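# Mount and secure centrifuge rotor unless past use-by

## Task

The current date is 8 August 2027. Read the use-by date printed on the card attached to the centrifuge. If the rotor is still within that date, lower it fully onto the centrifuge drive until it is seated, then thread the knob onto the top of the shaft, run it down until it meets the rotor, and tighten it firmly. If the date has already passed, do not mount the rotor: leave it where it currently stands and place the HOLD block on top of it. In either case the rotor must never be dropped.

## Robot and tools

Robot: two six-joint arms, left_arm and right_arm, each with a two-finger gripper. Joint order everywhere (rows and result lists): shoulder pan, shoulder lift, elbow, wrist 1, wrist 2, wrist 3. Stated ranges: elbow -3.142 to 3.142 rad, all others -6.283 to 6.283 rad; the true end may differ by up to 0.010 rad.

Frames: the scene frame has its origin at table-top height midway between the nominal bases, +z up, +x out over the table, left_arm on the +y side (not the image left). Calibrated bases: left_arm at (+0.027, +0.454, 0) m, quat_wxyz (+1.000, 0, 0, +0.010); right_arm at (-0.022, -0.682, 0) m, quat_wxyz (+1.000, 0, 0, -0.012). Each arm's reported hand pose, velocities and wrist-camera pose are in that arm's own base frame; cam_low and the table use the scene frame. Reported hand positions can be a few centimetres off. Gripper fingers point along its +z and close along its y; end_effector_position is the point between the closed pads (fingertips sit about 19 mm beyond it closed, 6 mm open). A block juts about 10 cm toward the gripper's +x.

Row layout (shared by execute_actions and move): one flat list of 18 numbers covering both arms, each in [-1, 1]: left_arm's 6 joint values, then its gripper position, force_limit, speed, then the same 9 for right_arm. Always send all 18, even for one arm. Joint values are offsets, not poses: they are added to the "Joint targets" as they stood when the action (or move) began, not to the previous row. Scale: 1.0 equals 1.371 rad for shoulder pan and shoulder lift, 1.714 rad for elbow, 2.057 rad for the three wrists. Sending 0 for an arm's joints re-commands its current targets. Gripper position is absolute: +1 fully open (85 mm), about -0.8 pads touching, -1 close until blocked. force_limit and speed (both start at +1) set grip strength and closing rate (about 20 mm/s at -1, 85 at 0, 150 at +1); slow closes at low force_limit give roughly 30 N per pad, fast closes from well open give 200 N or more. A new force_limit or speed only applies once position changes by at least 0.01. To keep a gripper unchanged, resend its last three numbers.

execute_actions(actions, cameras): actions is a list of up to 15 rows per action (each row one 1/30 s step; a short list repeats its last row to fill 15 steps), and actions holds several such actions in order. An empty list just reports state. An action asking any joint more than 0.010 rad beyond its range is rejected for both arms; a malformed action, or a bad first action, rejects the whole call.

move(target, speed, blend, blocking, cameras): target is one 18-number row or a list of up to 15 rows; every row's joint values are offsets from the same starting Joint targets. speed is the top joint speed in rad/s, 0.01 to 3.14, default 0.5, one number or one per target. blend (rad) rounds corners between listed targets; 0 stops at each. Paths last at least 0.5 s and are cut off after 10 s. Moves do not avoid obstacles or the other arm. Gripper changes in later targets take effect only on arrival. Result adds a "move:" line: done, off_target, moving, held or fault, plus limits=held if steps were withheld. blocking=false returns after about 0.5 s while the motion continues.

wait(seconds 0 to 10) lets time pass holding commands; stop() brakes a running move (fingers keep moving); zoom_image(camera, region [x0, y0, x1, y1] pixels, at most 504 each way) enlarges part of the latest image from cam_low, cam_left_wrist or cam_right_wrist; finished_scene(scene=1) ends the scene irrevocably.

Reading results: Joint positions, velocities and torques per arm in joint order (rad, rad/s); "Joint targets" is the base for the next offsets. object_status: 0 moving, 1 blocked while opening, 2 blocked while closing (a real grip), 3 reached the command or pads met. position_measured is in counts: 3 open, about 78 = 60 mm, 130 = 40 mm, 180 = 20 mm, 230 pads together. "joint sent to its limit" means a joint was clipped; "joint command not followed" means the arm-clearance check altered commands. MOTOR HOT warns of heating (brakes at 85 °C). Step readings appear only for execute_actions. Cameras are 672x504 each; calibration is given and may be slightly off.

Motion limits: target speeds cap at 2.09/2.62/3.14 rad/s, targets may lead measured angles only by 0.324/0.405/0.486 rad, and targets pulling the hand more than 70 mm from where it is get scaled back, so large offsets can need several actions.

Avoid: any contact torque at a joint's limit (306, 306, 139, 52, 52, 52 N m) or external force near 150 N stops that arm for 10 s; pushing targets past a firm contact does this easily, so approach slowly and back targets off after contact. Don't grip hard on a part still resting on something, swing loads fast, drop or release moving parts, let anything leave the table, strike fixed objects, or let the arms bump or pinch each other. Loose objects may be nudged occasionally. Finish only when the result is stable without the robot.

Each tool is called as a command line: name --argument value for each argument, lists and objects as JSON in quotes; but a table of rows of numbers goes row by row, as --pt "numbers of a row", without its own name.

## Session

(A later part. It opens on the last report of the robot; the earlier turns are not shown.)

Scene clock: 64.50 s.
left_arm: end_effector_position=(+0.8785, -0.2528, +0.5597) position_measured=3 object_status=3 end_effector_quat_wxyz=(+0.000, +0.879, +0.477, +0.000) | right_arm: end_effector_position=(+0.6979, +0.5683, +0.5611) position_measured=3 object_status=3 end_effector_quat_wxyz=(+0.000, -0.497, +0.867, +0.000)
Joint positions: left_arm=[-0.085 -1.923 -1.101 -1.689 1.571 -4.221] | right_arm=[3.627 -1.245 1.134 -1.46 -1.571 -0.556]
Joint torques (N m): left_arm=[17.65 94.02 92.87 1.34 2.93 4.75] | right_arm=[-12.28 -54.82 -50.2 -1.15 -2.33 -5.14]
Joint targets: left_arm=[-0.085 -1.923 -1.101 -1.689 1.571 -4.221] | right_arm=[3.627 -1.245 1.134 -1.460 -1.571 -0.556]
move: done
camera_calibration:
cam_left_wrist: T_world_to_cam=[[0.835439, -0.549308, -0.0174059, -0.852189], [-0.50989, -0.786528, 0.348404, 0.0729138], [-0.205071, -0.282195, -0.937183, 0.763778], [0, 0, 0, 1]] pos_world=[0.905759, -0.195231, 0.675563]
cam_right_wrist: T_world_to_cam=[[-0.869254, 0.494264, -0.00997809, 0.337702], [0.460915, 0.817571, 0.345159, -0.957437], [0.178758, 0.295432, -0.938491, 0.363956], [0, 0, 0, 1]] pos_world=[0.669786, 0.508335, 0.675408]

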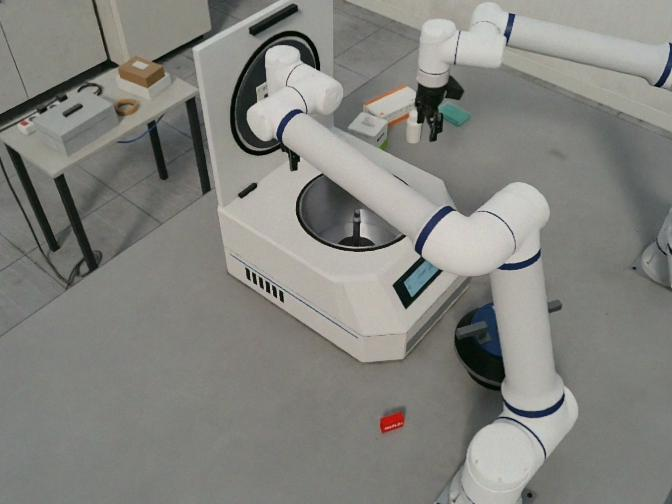

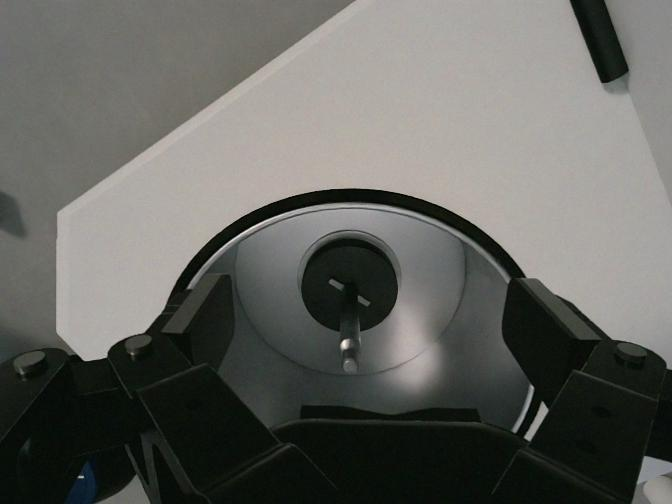

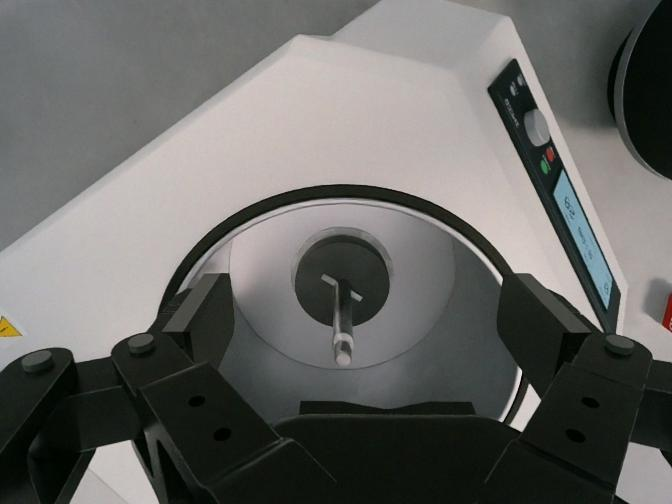

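zoom_image --camera "cam_left_wrist" --region '[300, 260, 410, 380]'

zoom_image --camera "cam_right_wrist" --region '[290, 255, 400, 375]'

zoom_image --camera "cam_left_wrist" --region '[320, 330, 380, 385]'

zoom_image --camera "cam_right_wrist" --region '[315, 325, 375, 380]'

Scaled by 4.200.

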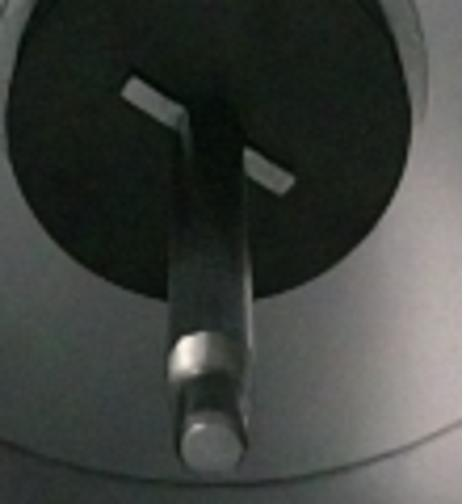

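Scaled by 4.200.

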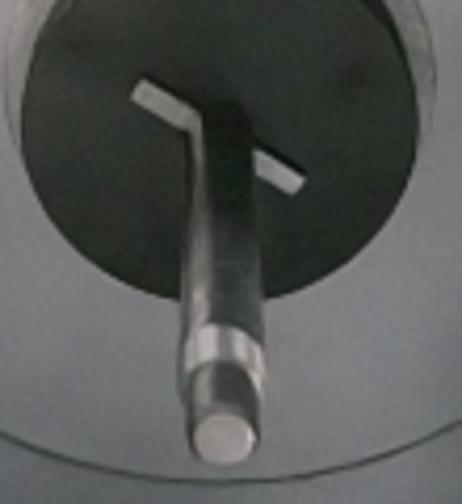

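Scaled by 8.400.

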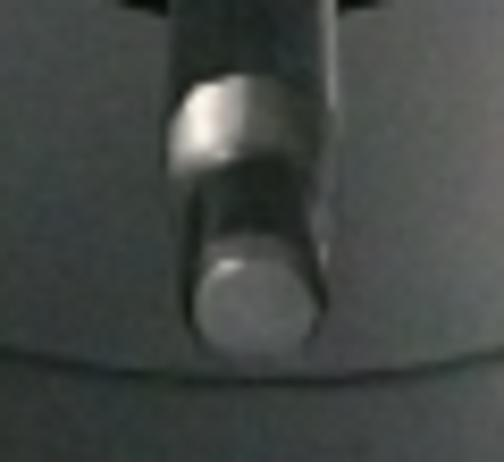

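Scaled by 8.400.

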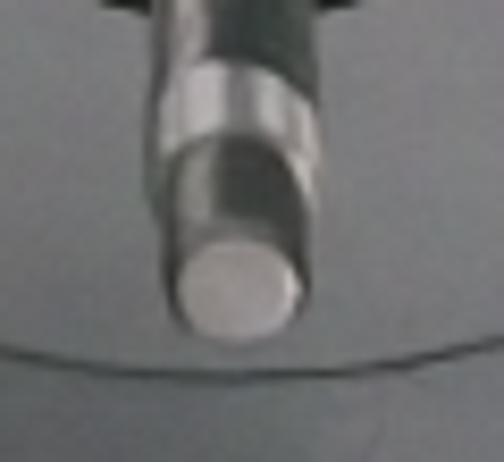

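zoom_image --camera "cam_right_wrist" --region '[312, 265, 372, 310]'

zoom_image --camera "cam_left_wrist" --region '[320, 268, 380, 313]'

Scaled by 8.400.

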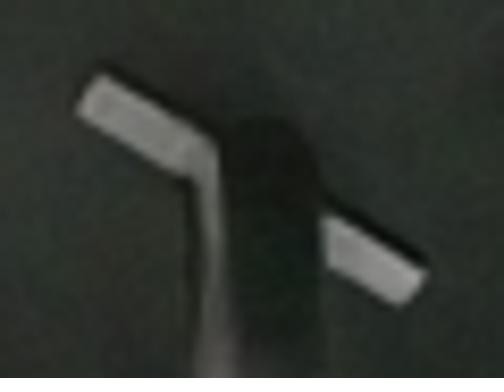

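Scaled by 8.400.

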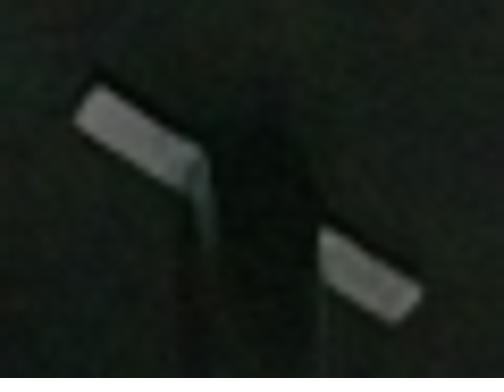

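move --target '[-0.19045,0.65697,-0.73914,0.17802,0,-0.12694,1,1,1,0.40268,-0.26398,0.51708,-0.25491,0,0.26839,1,1,1]' --speed 0.9

Scene clock: 73.37 s.
left_arm: end_effector_position=(+0.2696, -0.2858, +0.2997) position_measured=3 object_status=3 end_effector_quat_wxyz=(+0.000, +0.879, +0.477, +0.000) | right_arm: end_effector_position=(+0.1621, +0.6229, +0.3005) position_measured=3 object_status=3 end_effector_quat_wxyz=(+0.000, -0.497, +0.867, +0.000)
Joint positions: left_arm=[-0.346 -1.022 -2.368 -1.323 1.571 -4.482] | right_arm=[4.179 -1.607 2.02 -1.985 -1.571 -0.004]
Joint torques (N m): left_arm=[-7.25 25.1 67.34 6.22 1.48 -4.15] | right_arm=[5.12 -48.05 -28.93 -11.3 0.27 4.33]
Joint targets: left_arm=[-0.346 -1.022 -2.368 -1.323 1.571 -4.482] | right_arm=[4.179 -1.607 2.021 -1.985 -1.571 -0.004]
move: done
camera_calibration:
cam_left_wrist: T_world_to_cam=[[0.835403, -0.549365, -0.0173504, -0.36617], [-0.509985, -0.78652, 0.348283, -0.172814], [-0.204981, -0.282109, -0.937229, 0.385848], [0, 0, 0, 1]] pos_world=[0.296859, -0.228231, 0.415463]
cam_right_wrist: T_world_to_cam=[[-0.869295, 0.494192, -0.00999805, -0.157528], [0.460798, 0.817541, 0.345387, -0.66515], [0.178862, 0.295637, -0.938407, 0.198898], [0, 0, 0, 1]] pos_world=[0.133986, 0.562835, 0.414807]

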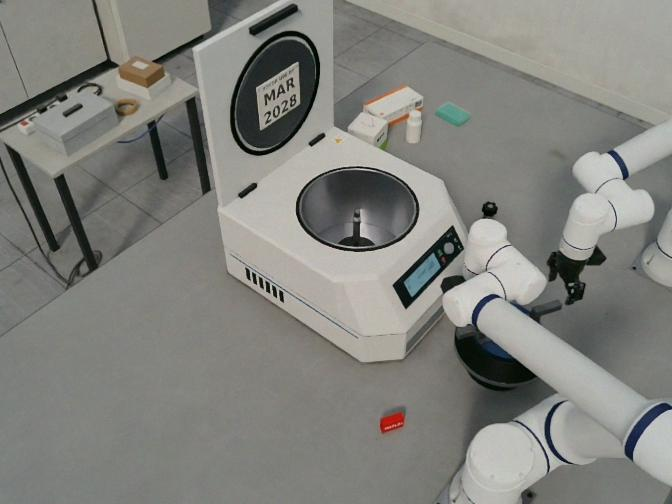

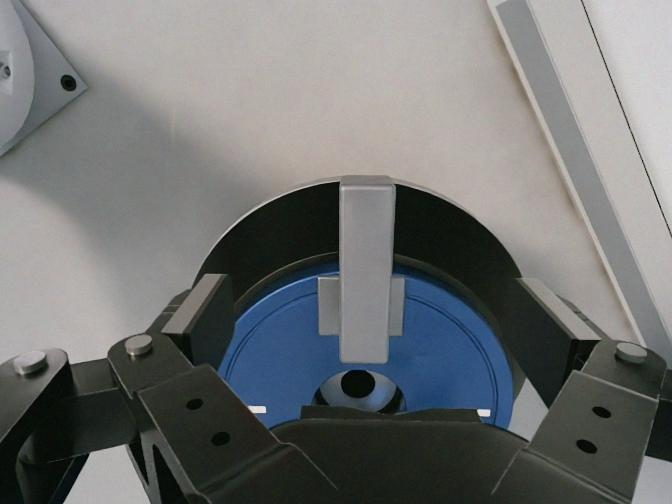

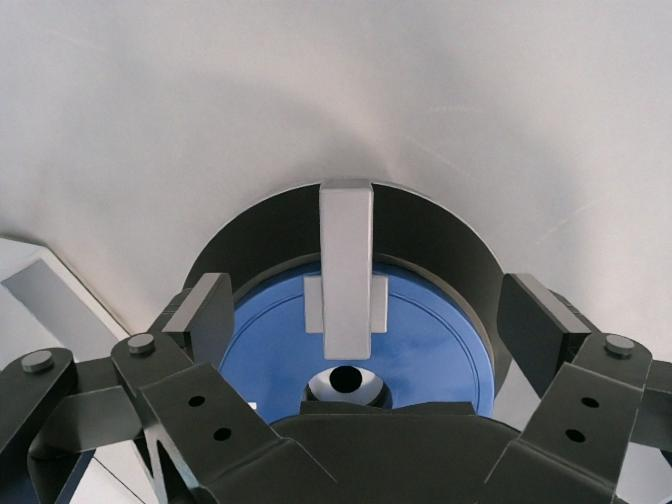

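zoom_image --camera "cam_left_wrist" --region '[140, 160, 600, 420]'

zoom_image --camera "cam_right_wrist" --region '[140, 160, 600, 420]'

zoom_image --camera "cam_left_wrist" --region '[300, 165, 430, 385]'

zoom_image --camera "cam_right_wrist" --region '[280, 165, 410, 385]'

Scaled by 1.096.

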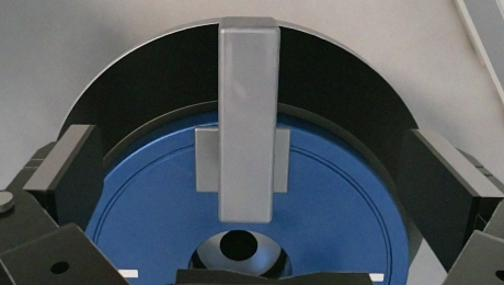

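Scaled by 1.096.

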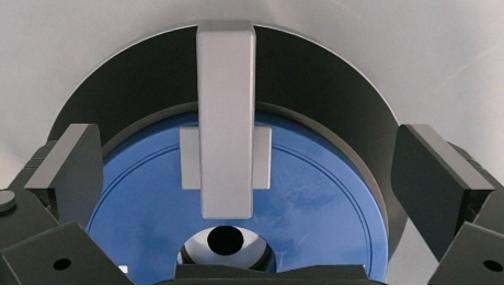

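Scaled by 2.291.

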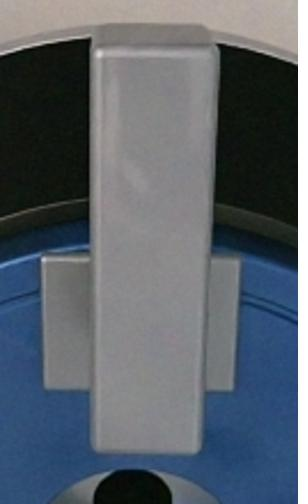

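Scaled by 2.291.

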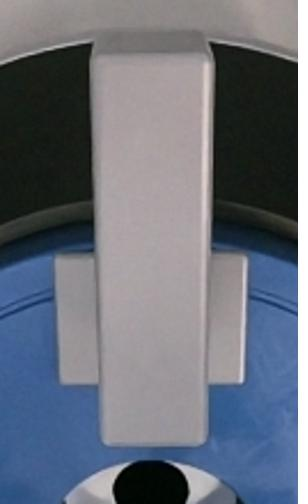

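zoom_image --camera "cam_left_wrist" --region '[480, 250, 640, 400]'

zoom_image --camera "cam_left_wrist" --region '[120, 250, 280, 400]'

zoom_image --camera "cam_right_wrist" --region '[480, 250, 640, 400]'

zoom_image --camera "cam_right_wrist" --region '[120, 250, 280, 400]'

Scaled by 3.150.

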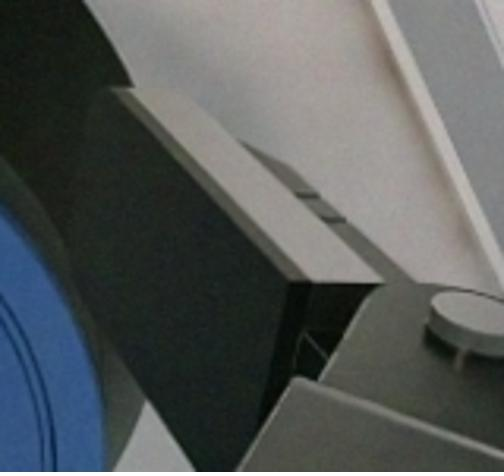

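Scaled by 3.150.

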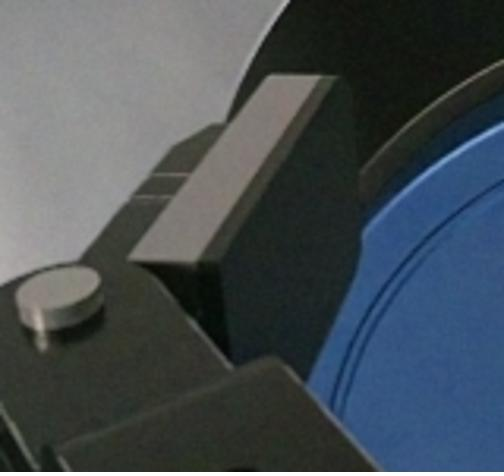

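Scaled by 3.150.

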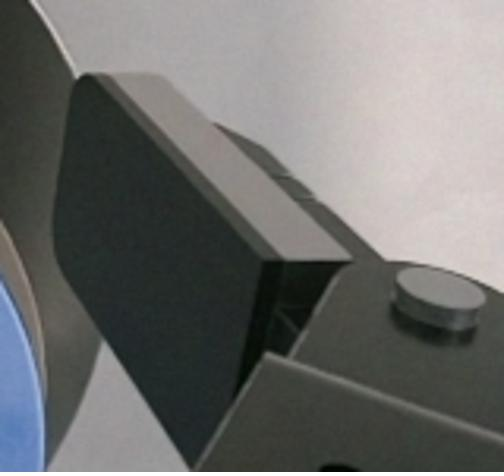

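Scaled by 3.150.

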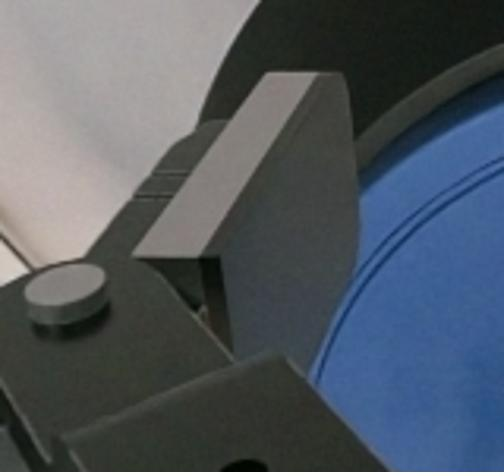

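move --target '[-0.00074,-0.05243,-0.07159,0.09459,0,-0.00049,1,1,1,-0.00590,0.05211,0.05470,-0.08031,0,-0.01045,1,1,1]' --speed 0.25

Scene clock: 79.93 s.
left_arm: end_effector_position=(+0.2701, -0.2864, +0.2170) position_measured=3 object_status=3 end_effector_quat_wxyz=(+0.000, +0.879, +0.477, +0.000) | right_arm: end_effector_position=(+0.1666, +0.6208, +0.2177) position_measured=3 object_status=3 end_effector_quat_wxyz=(+0.000, -0.503, +0.864, +0.000)
Joint positions: left_arm=[-0.347 -1.094 -2.491 -1.129 1.571 -4.483] | right_arm=[4.171 -1.536 2.114 -2.15 -1.571 -0.026]
Joint torques (N m): left_arm=[-6.26 -8.29 60.59 5.81 0.65 -4.94] | right_arm=[-15.87 -29.54 -25.43 -11.46 1.25 -4.65]
Joint targets: left_arm=[-0.347 -1.094 -2.491 -1.128 1.571 -4.483] | right_arm=[4.171 -1.535 2.114 -2.150 -1.571 -0.026]
move: done
camera_calibration:
cam_left_wrist: T_world_to_cam=[[0.835392, -0.54938, -0.0174018, -0.368336], [-0.510001, -0.786542, 0.34821, -0.144204], [-0.204987, -0.282017, -0.937255, 0.308304], [0, 0, 0, 1]] pos_world=[0.297359, -0.228831, 0.332763]
cam_right_wrist: T_world_to_cam=[[-0.875852, 0.482476, -0.00998069, -0.145132], [0.449785, 0.823652, 0.345384, -0.638848], [0.17486, 0.298016, -0.938408, 0.120212], [0, 0, 0, 1]] pos_world=[0.13921, 0.560386, 0.332007]

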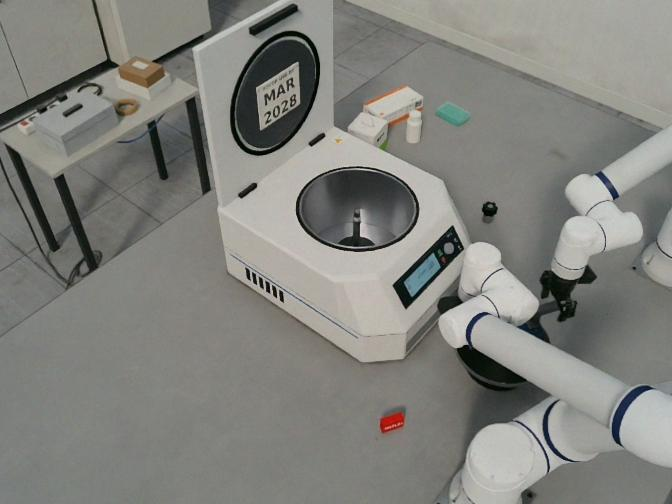

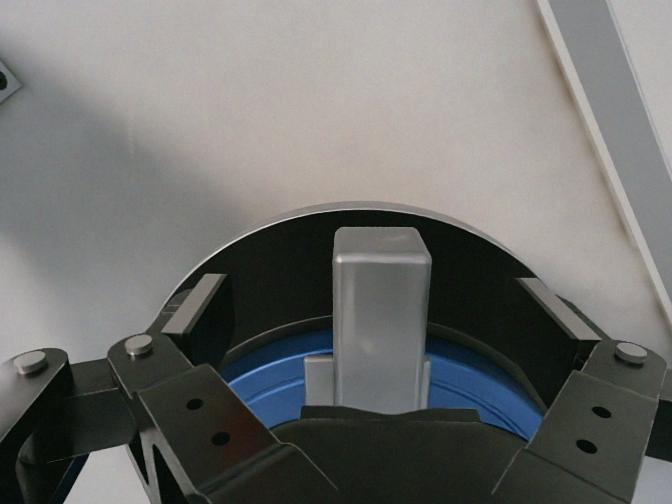

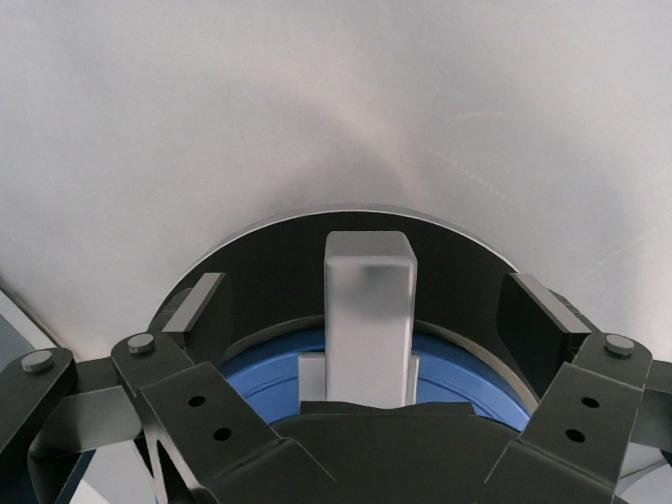

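zoom_image --camera "cam_left_wrist" --region '[150, 210, 610, 420]'

zoom_image --camera "cam_right_wrist" --region '[150, 210, 610, 420]'

zoom_image --camera "cam_left_wrist" --region '[290, 210, 460, 420]'

zoom_image --camera "cam_right_wrist" --region '[290, 210, 460, 420]'

Scaled by 1.096.

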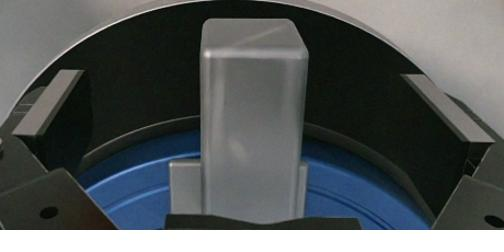

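Scaled by 1.096.

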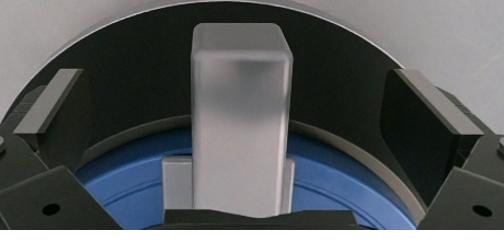

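Scaled by 2.400.

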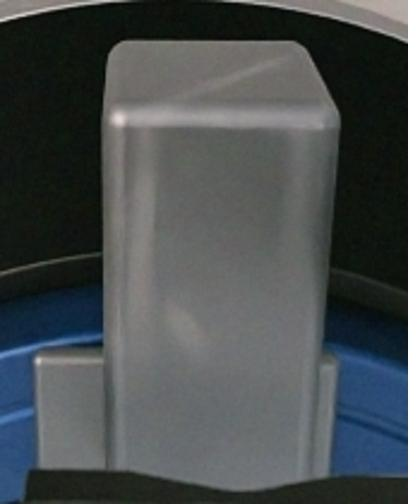

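Scaled by 2.400.

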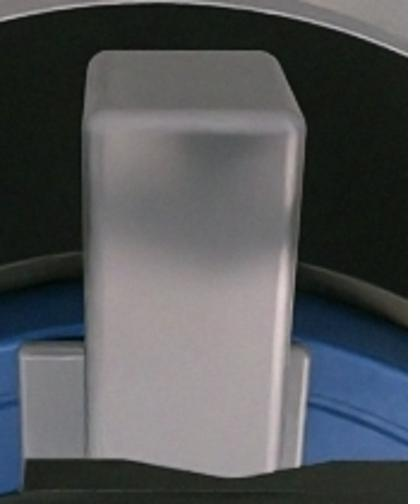

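zoom_image --camera "cam_left_wrist" --region '[320, 330, 440, 415]'

zoom_image --camera "cam_left_wrist" --region '[320, 215, 440, 300]'

zoom_image --camera "cam_right_wrist" --region '[310, 330, 430, 415]'

zoom_image --camera "cam_right_wrist" --region '[310, 215, 430, 300]'

Scaled by 4.200.

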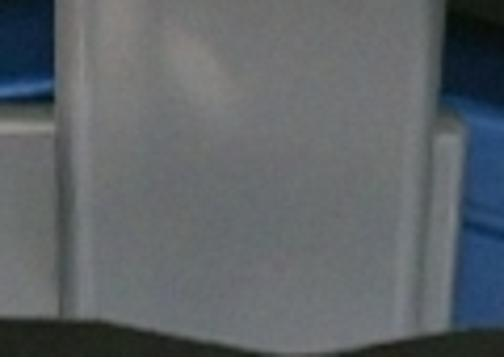

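Scaled by 4.200.

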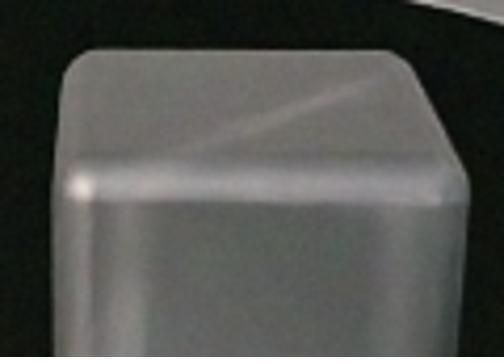

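Scaled by 4.200.

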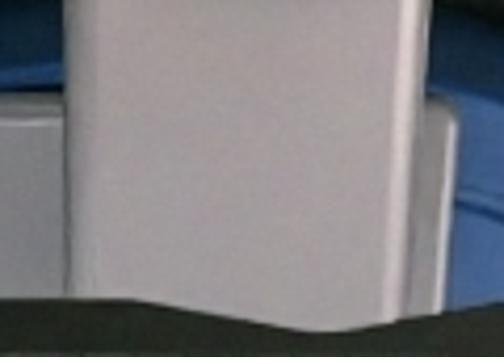

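Scaled by 4.200.

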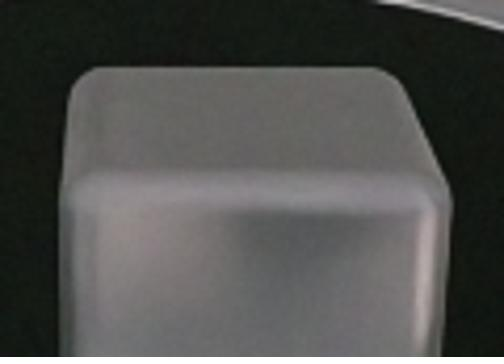

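move --target '[-0.00068,-0.00271,0.00099,0.00098,0,-0.00896,1,1,1,0,0,0,0,0,0,1,1,1]' --speed 0.2 --cameras '["cam_left_wrist"]'

Scene clock: 83.00 s.
left_arm: end_effector_position=(+0.2712, -0.2871, +0.2169) position_measured=3 object_status=3 end_effector_quat_wxyz=(+0.000, +0.875, +0.485, +0.000) | right_arm: end_effector_position=(+0.1666, +0.6207, +0.2176) position_measured=3 object_status=3 end_effector_quat_wxyz=(+0.000, -0.503, +0.864, +0.000)
Joint positions: left_arm=[-0.348 -1.097 -2.489 -1.126 1.571 -4.501] | right_arm=[4.171 -1.535 2.114 -2.15 -1.571 -0.026]
Joint torques (N m): left_arm=[-9.12 -4.77 88.6 6.06 -0.83 -4.67] | right_arm=[-14.94 -27.85 -26.48 -11.31 1.38 -4.8]
Joint targets: left_arm=[-0.348 -1.097 -2.489 -1.126 1.571 -4.502] | right_arm=[4.171 -1.535 2.114 -2.150 -1.571 -0.026]
move: done
camera_calibration:
cam_left_wrist: T_world_to_cam=[[0.844763, -0.534858, -0.0174115, -0.368024], [-0.496311, -0.795219, 0.348284, -0.150437], [-0.200128, -0.285576, -0.937227, 0.305877], [0, 0, 0, 1]] pos_world=[0.297443, -0.22912, 0.332663]
Images, in order (width x height): cam_left_wrist 672x504.

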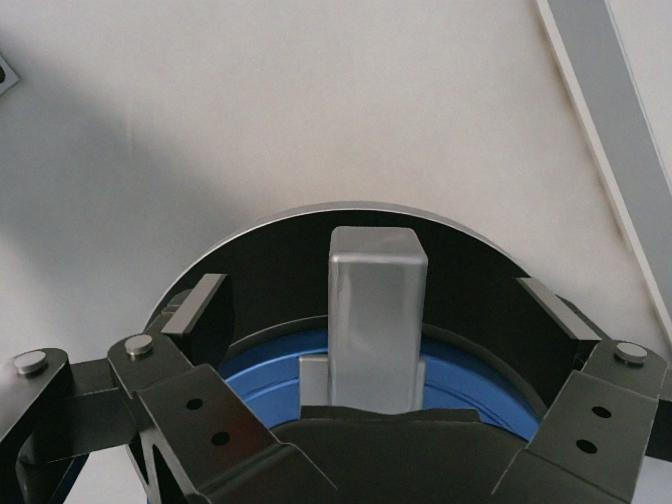

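execute_actions --actions '[[[0,0,0,0,0,0,-1,-0.05,-1,0,0,0,0,0,0,-1,-0.05,-1]],[[0,0,0,0,0,0,-1,-0.05,-1,0,0,0,0,0,0,-1,-0.05,-1]]]' --cameras '["cam_left_wrist","cam_right_wrist"]'

Scene clock: 86.70 s.
left_arm: end_effector_position=(+0.2713, -0.2872, +0.2169) position_measured=171 object_status=0 end_effector_quat_wxyz=(+0.000, +0.875, +0.485, +0.000) | right_arm: end_effector_position=(+0.1666, +0.6207, +0.2176) position_measured=171 object_status=0 end_effector_quat_wxyz=(+0.000, -0.503, +0.864, +0.000)
Joint positions: left_arm=[-0.348 -1.097 -2.489 -1.126 1.571 -4.502] | right_arm=[4.171 -1.535 2.114 -2.15 -1.571 -0.026]
Joint torques (N m): left_arm=[-6.05 -3.89 79.66 3.27 -0.79 -4.79] | right_arm=[-8.31 -28.05 -26.44 -10.15 1.29 -4.74]
Joint targets: left_arm=[-0.348 -1.097 -2.489 -1.126 1.571 -4.502] | right_arm=[4.171 -1.535 2.114 -2.150 -1.571 -0.026]
Step readings (joint positions of left_arm | right_arm):
0: [-0.348 -1.097 -2.489 -1.126 1.571 -4.502] | [4.171 -1.535 2.114 -2.150 -1.571 -0.026]
1: [-0.348 -1.097 -2.489 -1.126 1.571 -4.502] | [4.171 -1.535 2.114 -2.150 -1.571 -0.026]
2: [-0.348 -1.097 -2.489 -1.126 1.571 -4.502] | [4.171 -1.535 2.114 -2.150 -1.571 -0.026]
4: [-0.348 -1.097 -2.489 -1.126 1.571 -4.502] | [4.171 -1.535 2.114 -2.150 -1.571 -0.026]
8: [-0.348 -1.097 -2.489 -1.126 1.571 -4.502] | [4.171 -1.535 2.114 -2.150 -1.571 -0.026]
15: [-0.348 -1.097 -2.489 -1.126 1.571 -4.502] | [4.171 -1.535 2.114 -2.150 -1.571 -0.026]
16: [-0.348 -1.097 -2.489 -1.126 1.571 -4.502] | [4.171 -1.535 2.114 -2.150 -1.571 -0.026]
17: [-0.348 -1.097 -2.489 -1.126 1.571 -4.502] | [4.171 -1.535 2.114 -2.150 -1.571 -0.026]
19: [-0.348 -1.097 -2.489 -1.126 1.571 -4.502] | [4.171 -1.535 2.114 -2.150 -1.571 -0.026]
23: [-0.348 -1.097 -2.489 -1.126 1.571 -4.502] | [4.171 -1.535 2.114 -2.150 -1.571 -0.026]
30: [-0.348 -1.097 -2.489 -1.126 1.571 -4.502] | [4.171 -1.535 2.114 -2.150 -1.571 -0.026]
camera_calibration:
cam_left_wrist: T_world_to_cam=[[0.844877, -0.534683, -0.0172504, -0.368154], [-0.496204, -0.795309, 0.348231, -0.150458], [-0.199913, -0.285652, -0.93725, 0.305916], [0, 0, 0, 1]] pos_world=[0.297543, -0.22912, 0.332763]
cam_right_wrist: T_world_to_cam=[[-0.875813, 0.482547, -0.00994976, -0.145053], [0.449861, 0.82361, 0.345385, -0.638764], [0.174859, 0.298017, -0.938408, 0.12013], [0, 0, 0, 1]] pos_world=[0.13931, 0.560287, 0.331907]
Images, in order (width x height): cam_left_wrist 672x504, cam_right_wrist 672x504.

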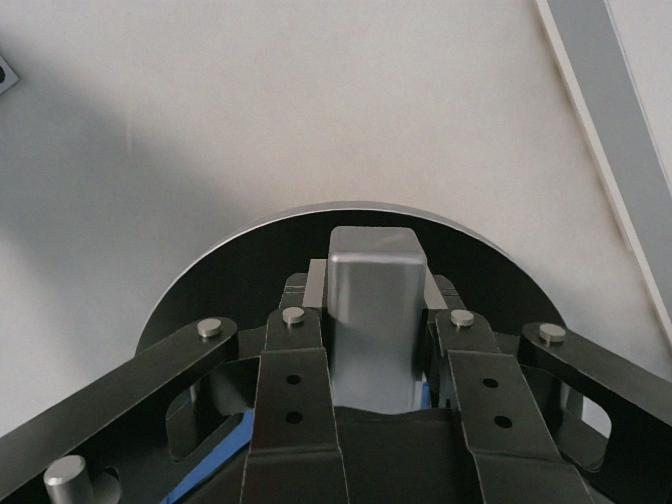

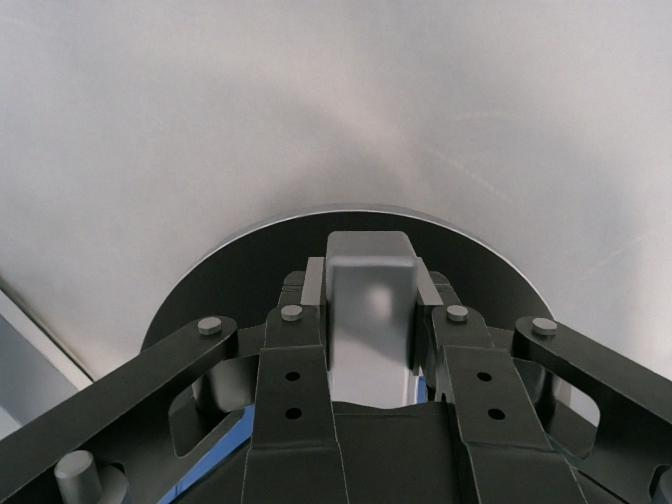

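wait --seconds 0.5 --cameras '["cam_left_wrist","cam_right_wrist"]'

Scene clock: 87.27 s.
left_arm: end_effector_position=(+0.2712, -0.2872, +0.2169) position_measured=171 object_status=2 end_effector_quat_wxyz=(+0.000, +0.875, +0.485, +0.000) | right_arm: end_effector_position=(+0.1666, +0.6207, +0.2176) position_measured=171 object_status=2 end_effector_quat_wxyz=(+0.000, -0.503, +0.864, +0.000)
Joint positions: left_arm=[-0.348 -1.097 -2.489 -1.126 1.571 -4.502] | right_arm=[4.171 -1.535 2.114 -2.15 -1.571 -0.026]
Joint torques (N m): left_arm=[-5.15 -0.02 66.99 0.72 -0.39 -4.65] | right_arm=[4.33 -28.44 -26.15 -7.27 1.42 -4.55]
Joint targets: left_arm=[-0.348 -1.097 -2.489 -1.126 1.571 -4.502] | right_arm=[4.171 -1.535 2.114 -2.150 -1.571 -0.026]
Tool commands: left_gripper/position=-1.0 left_gripper/force_limit=-0.05 left_gripper/speed=-1.0 right_gripper/position=-1.0 right_gripper/force_limit=-0.05 right_gripper/speed=-1.0
wait: 0.50 s; at rest by 0.10 s
camera_calibration:
cam_left_wrist: T_world_to_cam=[[0.84489, -0.534657, -0.01741, -0.368014], [-0.496133, -0.795352, 0.348234, -0.150539], [-0.200033, -0.285582, -0.937246, 0.305947], [0, 0, 0, 1]] pos_world=[0.297443, -0.22912, 0.332763]
cam_right_wrist: T_world_to_cam=[[-0.875813, 0.482547, -0.00994976, -0.145053], [0.449861, 0.82361, 0.345385, -0.638764], [0.174859, 0.298017, -0.938408, 0.12013], [0, 0, 0, 1]] pos_world=[0.13931, 0.560287, 0.331907]
Images, in order (width x height): cam_left_wrist 672x504, cam_right_wrist 672x504.

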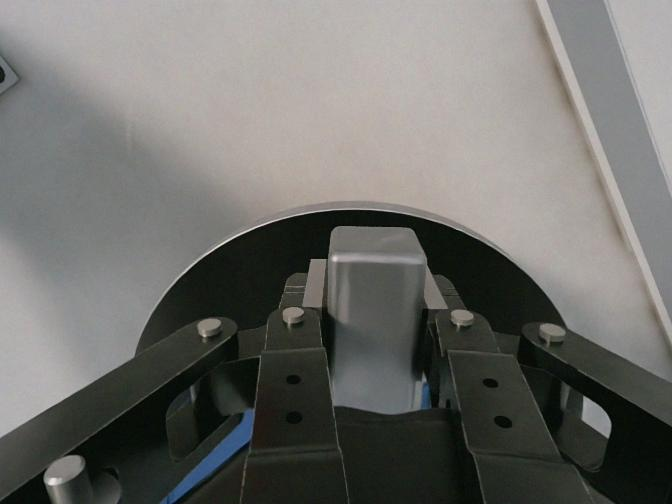

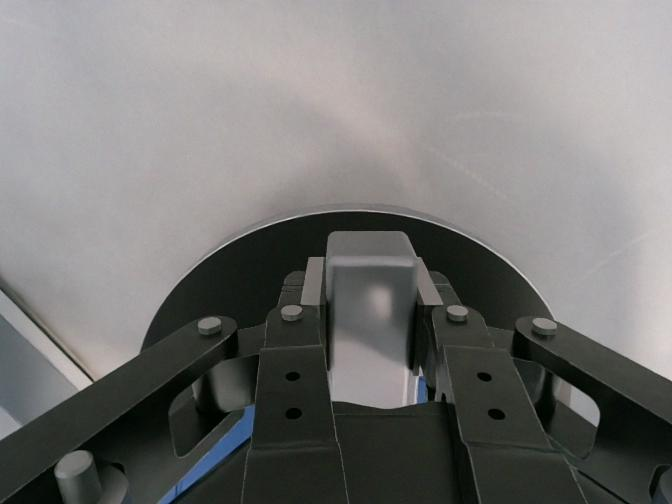

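move --target '[0,0.01197,0.01247,-0.01837,0,0,-1,-0.05,-1,0,-0.01109,-0.00895,0.01485,0,0,-1,-0.05,-1]' --speed 0.04

Scene clock: 89.93 s.
left_arm: end_effector_position=(+0.2712, -0.2871, +0.2318) position_measured=171 object_status=2 end_effector_quat_wxyz=(+0.000, +0.875, +0.485, +0.000) | right_arm: end_effector_position=(+0.1665, +0.6207, +0.2325) position_measured=171 object_status=2 end_effector_quat_wxyz=(+0.000, -0.503, +0.864, +0.000)
Joint positions: left_arm=[-0.348 -1.081 -2.468 -1.164 1.571 -4.502] | right_arm=[4.171 -1.551 2.099 -2.119 -1.571 -0.026]
Joint torques (N m): left_arm=[19.72 37.93 126.31 5.14 5.14 -3.03] | right_arm=[-3.57 -65.29 -57.5 -3.3 -2.97 0.67]
Joint targets: left_arm=[-0.348 -1.081 -2.468 -1.164 1.571 -4.502] | right_arm=[4.171 -1.551 2.099 -2.119 -1.571 -0.026]
move: done
camera_calibration:
cam_left_wrist: T_world_to_cam=[[0.84489, -0.534657, -0.01741, -0.367756], [-0.496133, -0.795352, 0.348234, -0.155693], [-0.200033, -0.285582, -0.937246, 0.319818], [0, 0, 0, 1]] pos_world=[0.297443, -0.22912, 0.347563]
cam_right_wrist: T_world_to_cam=[[-0.875853, 0.482475, -0.00998101, -0.144935], [0.449784, 0.823653, 0.345384, -0.643878], [0.17486, 0.298016, -0.938408, 0.13413], [0, 0, 0, 1]] pos_world=[0.13921, 0.560286, 0.346807]

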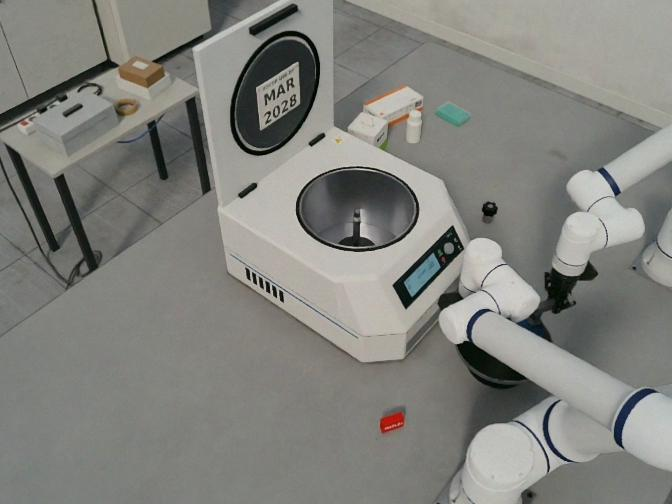

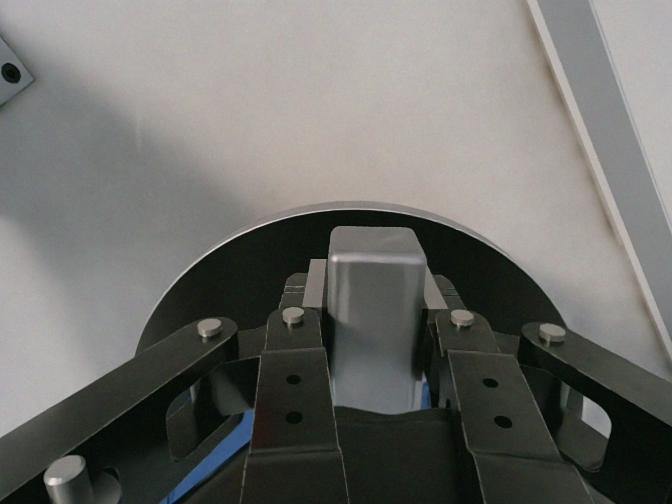

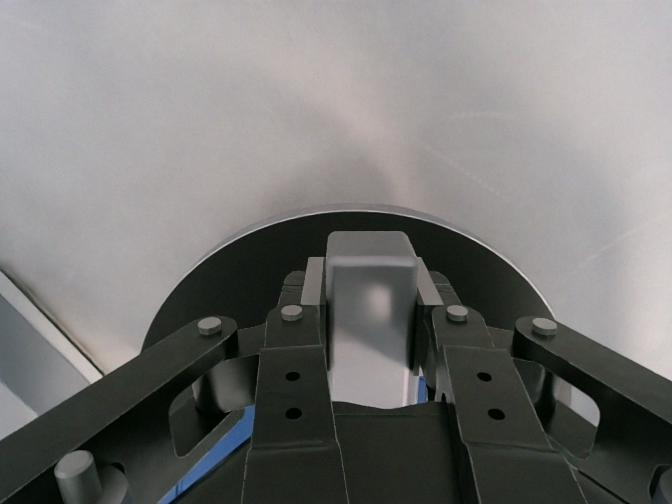

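zoom_image --camera "cam_left_wrist" --region '[290, 215, 470, 335]'

zoom_image --camera "cam_right_wrist" --region '[290, 215, 470, 335]'

zoom_image --camera "cam_low" --region '[420, 250, 620, 400]'

Scaled by 2.800.

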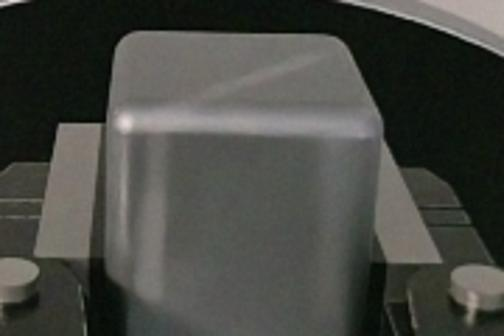

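Scaled by 2.800.

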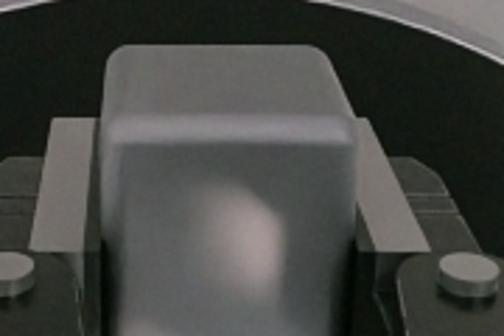

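Scaled by 2.520.

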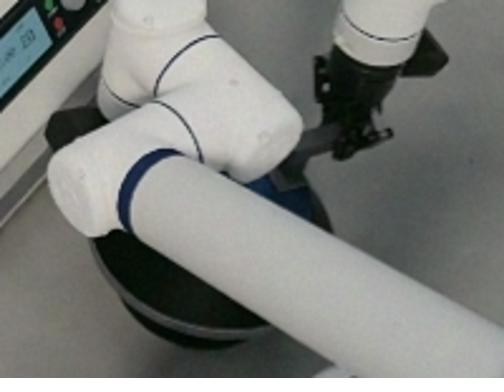

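wait --seconds 2 --cameras '["cam_left_wrist","cam_right_wrist"]'

zoom_image --camera "cam_left_wrist" --region '[290, 215, 470, 335]'

zoom_image --camera "cam_right_wrist" --region '[290, 215, 470, 335]'

Scene clock: 92.77 s.
left_arm: end_effector_position=(+0.2712, -0.2871, +0.2319) position_measured=171 object_status=2 end_effector_quat_wxyz=(+0.000, +0.875, +0.485, +0.000) | right_arm: end_effector_position=(+0.1665, +0.6207, +0.2326) position_measured=171 object_status=2 end_effector_quat_wxyz=(+0.000, -0.503, +0.864, +0.000)
Joint positions: left_arm=[-0.348 -1.081 -2.468 -1.164 1.571 -4.502] | right_arm=[4.171 -1.551 2.099 -2.119 -1.571 -0.026]
Joint torques (N m): left_arm=[20.76 35.37 123.85 5.6 4.98 0.55] | right_arm=[-13.45 -66.02 -57.84 -3.8 -1.44 3.23]
Joint targets: left_arm=[-0.348 -1.081 -2.468 -1.164 1.571 -4.502] | right_arm=[4.171 -1.551 2.099 -2.119 -1.571 -0.026]
Tool commands: left_gripper/position=-1.0 left_gripper/force_limit=-0.05 left_gripper/speed=-1.0 right_gripper/position=-1.0 right_gripper/force_limit=-0.05 right_gripper/speed=-1.0
wait: 2.00 s; at rest from the start
camera_calibration:
cam_left_wrist: T_world_to_cam=[[0.84489, -0.534657, -0.01741, -0.367755], [-0.496133, -0.795352, 0.348234, -0.155728], [-0.200033, -0.285582, -0.937246, 0.319912], [0, 0, 0, 1]] pos_world=[0.297443, -0.22912, 0.347663]
cam_right_wrist: T_world_to_cam=[[-0.875853, 0.482475, -0.00998101, -0.144934], [0.449784, 0.823653, 0.345384, -0.643912], [0.17486, 0.298016, -0.938408, 0.134224], [0, 0, 0, 1]] pos_world=[0.13921, 0.560286, 0.346907]
Images, in order (width x height): cam_left_wrist 672x504, cam_right_wrist 672x504.

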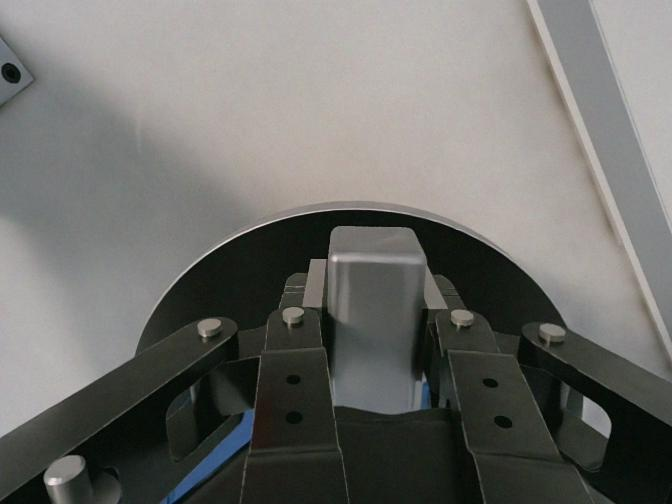

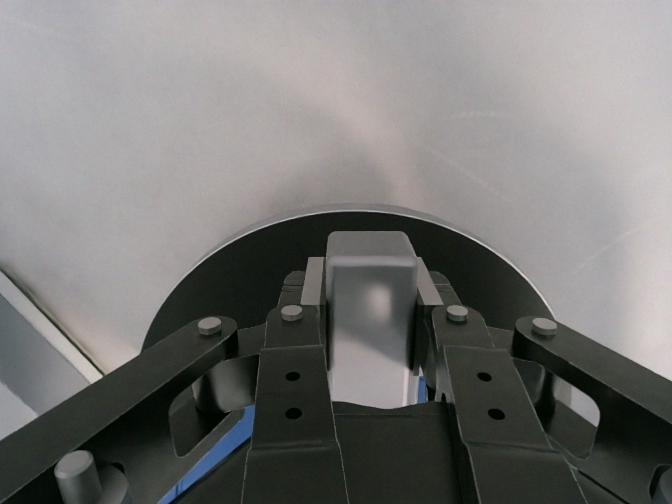

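Scaled by 2.800.

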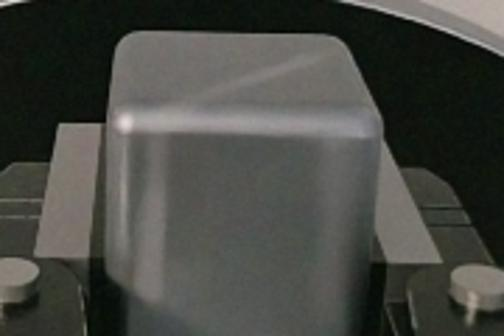

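Scaled by 2.800.

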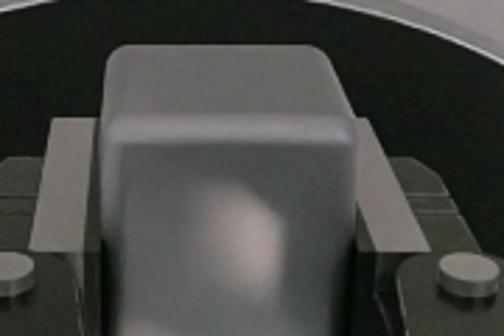

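execute_actions --actions '[[[0,0,0,0,0,0,-0.98,0.05,-1,0,0,0,0,0,0,-0.98,0.05,-1]]]' --cameras '["cam_left_wrist","cam_right_wrist"]'

Scene clock: 99.70 s.
left_arm: end_effector_position=(+0.2712, -0.2871, +0.2319) position_measured=172 object_status=2 end_effector_quat_wxyz=(+0.000, +0.875, +0.485, +0.000) | right_arm: end_effector_position=(+0.1665, +0.6207, +0.2326) position_measured=172 object_status=2 end_effector_quat_wxyz=(+0.000, -0.503, +0.864, +0.000)
Joint positions: left_arm=[-0.348 -1.081 -2.468 -1.164 1.571 -4.502] | right_arm=[4.171 -1.551 2.099 -2.119 -1.571 -0.026]
Joint torques (N m): left_arm=[21.72 38.34 123.39 5.37 5.14 1.98] | right_arm=[-12.77 -65.9 -57.57 -4.47 0.71 3.36]
Joint targets: left_arm=[-0.348 -1.081 -2.468 -1.164 1.571 -4.502] | right_arm=[4.171 -1.551 2.099 -2.119 -1.571 -0.026]
Step readings (joint positions of left_arm | right_arm):
0: [-0.348 -1.081 -2.468 -1.164 1.571 -4.502] | [4.171 -1.551 2.099 -2.119 -1.571 -0.026]
1: [-0.348 -1.081 -2.468 -1.164 1.571 -4.502] | [4.171 -1.551 2.099 -2.119 -1.571 -0.026]
2: [-0.348 -1.081 -2.468 -1.164 1.571 -4.502] | [4.171 -1.551 2.099 -2.119 -1.571 -0.026]
4: [-0.348 -1.081 -2.468 -1.164 1.571 -4.502] | [4.171 -1.551 2.099 -2.119 -1.571 -0.026]
8: [-0.348 -1.081 -2.468 -1.164 1.571 -4.502] | [4.171 -1.551 2.099 -2.119 -1.571 -0.026]
15: [-0.348 -1.081 -2.468 -1.164 1.571 -4.502] | [4.171 -1.551 2.099 -2.119 -1.571 -0.026]
camera_calibration:
cam_left_wrist: T_world_to_cam=[[0.84489, -0.534657, -0.01741, -0.367755], [-0.496133, -0.795352, 0.348234, -0.155728], [-0.200033, -0.285582, -0.937246, 0.319912], [0, 0, 0, 1]] pos_world=[0.297443, -0.22912, 0.347663]
cam_right_wrist: T_world_to_cam=[[-0.875853, 0.482475, -0.00998101, -0.144934], [0.449784, 0.823653, 0.345384, -0.643912], [0.17486, 0.298016, -0.938408, 0.134224], [0, 0, 0, 1]] pos_world=[0.13921, 0.560286, 0.346907]
Images, in order (width x height): cam_left_wrist 672x504, cam_right_wrist 672x504.

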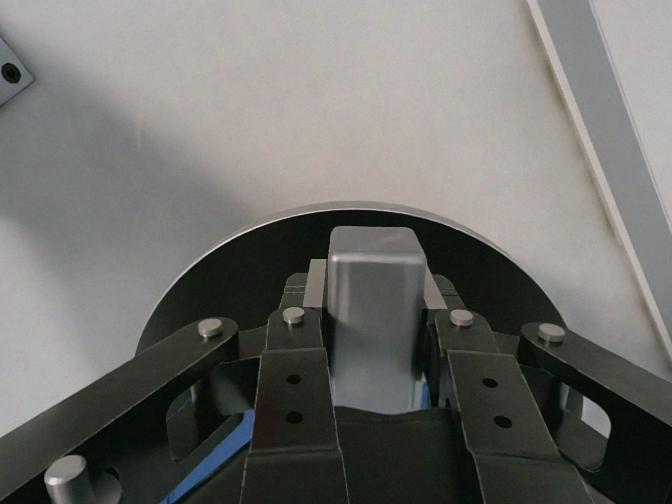

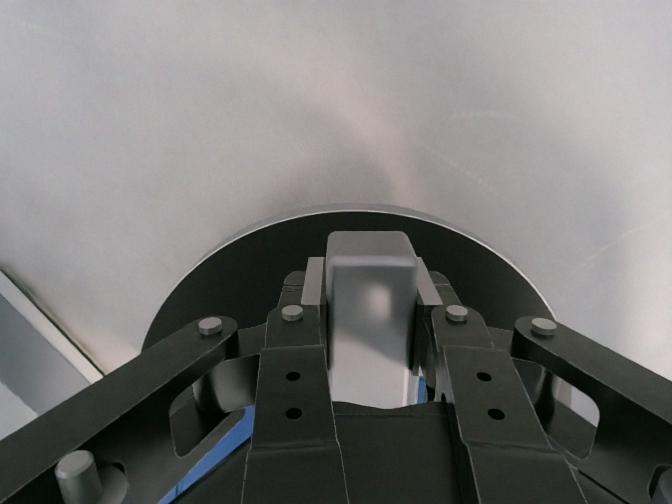

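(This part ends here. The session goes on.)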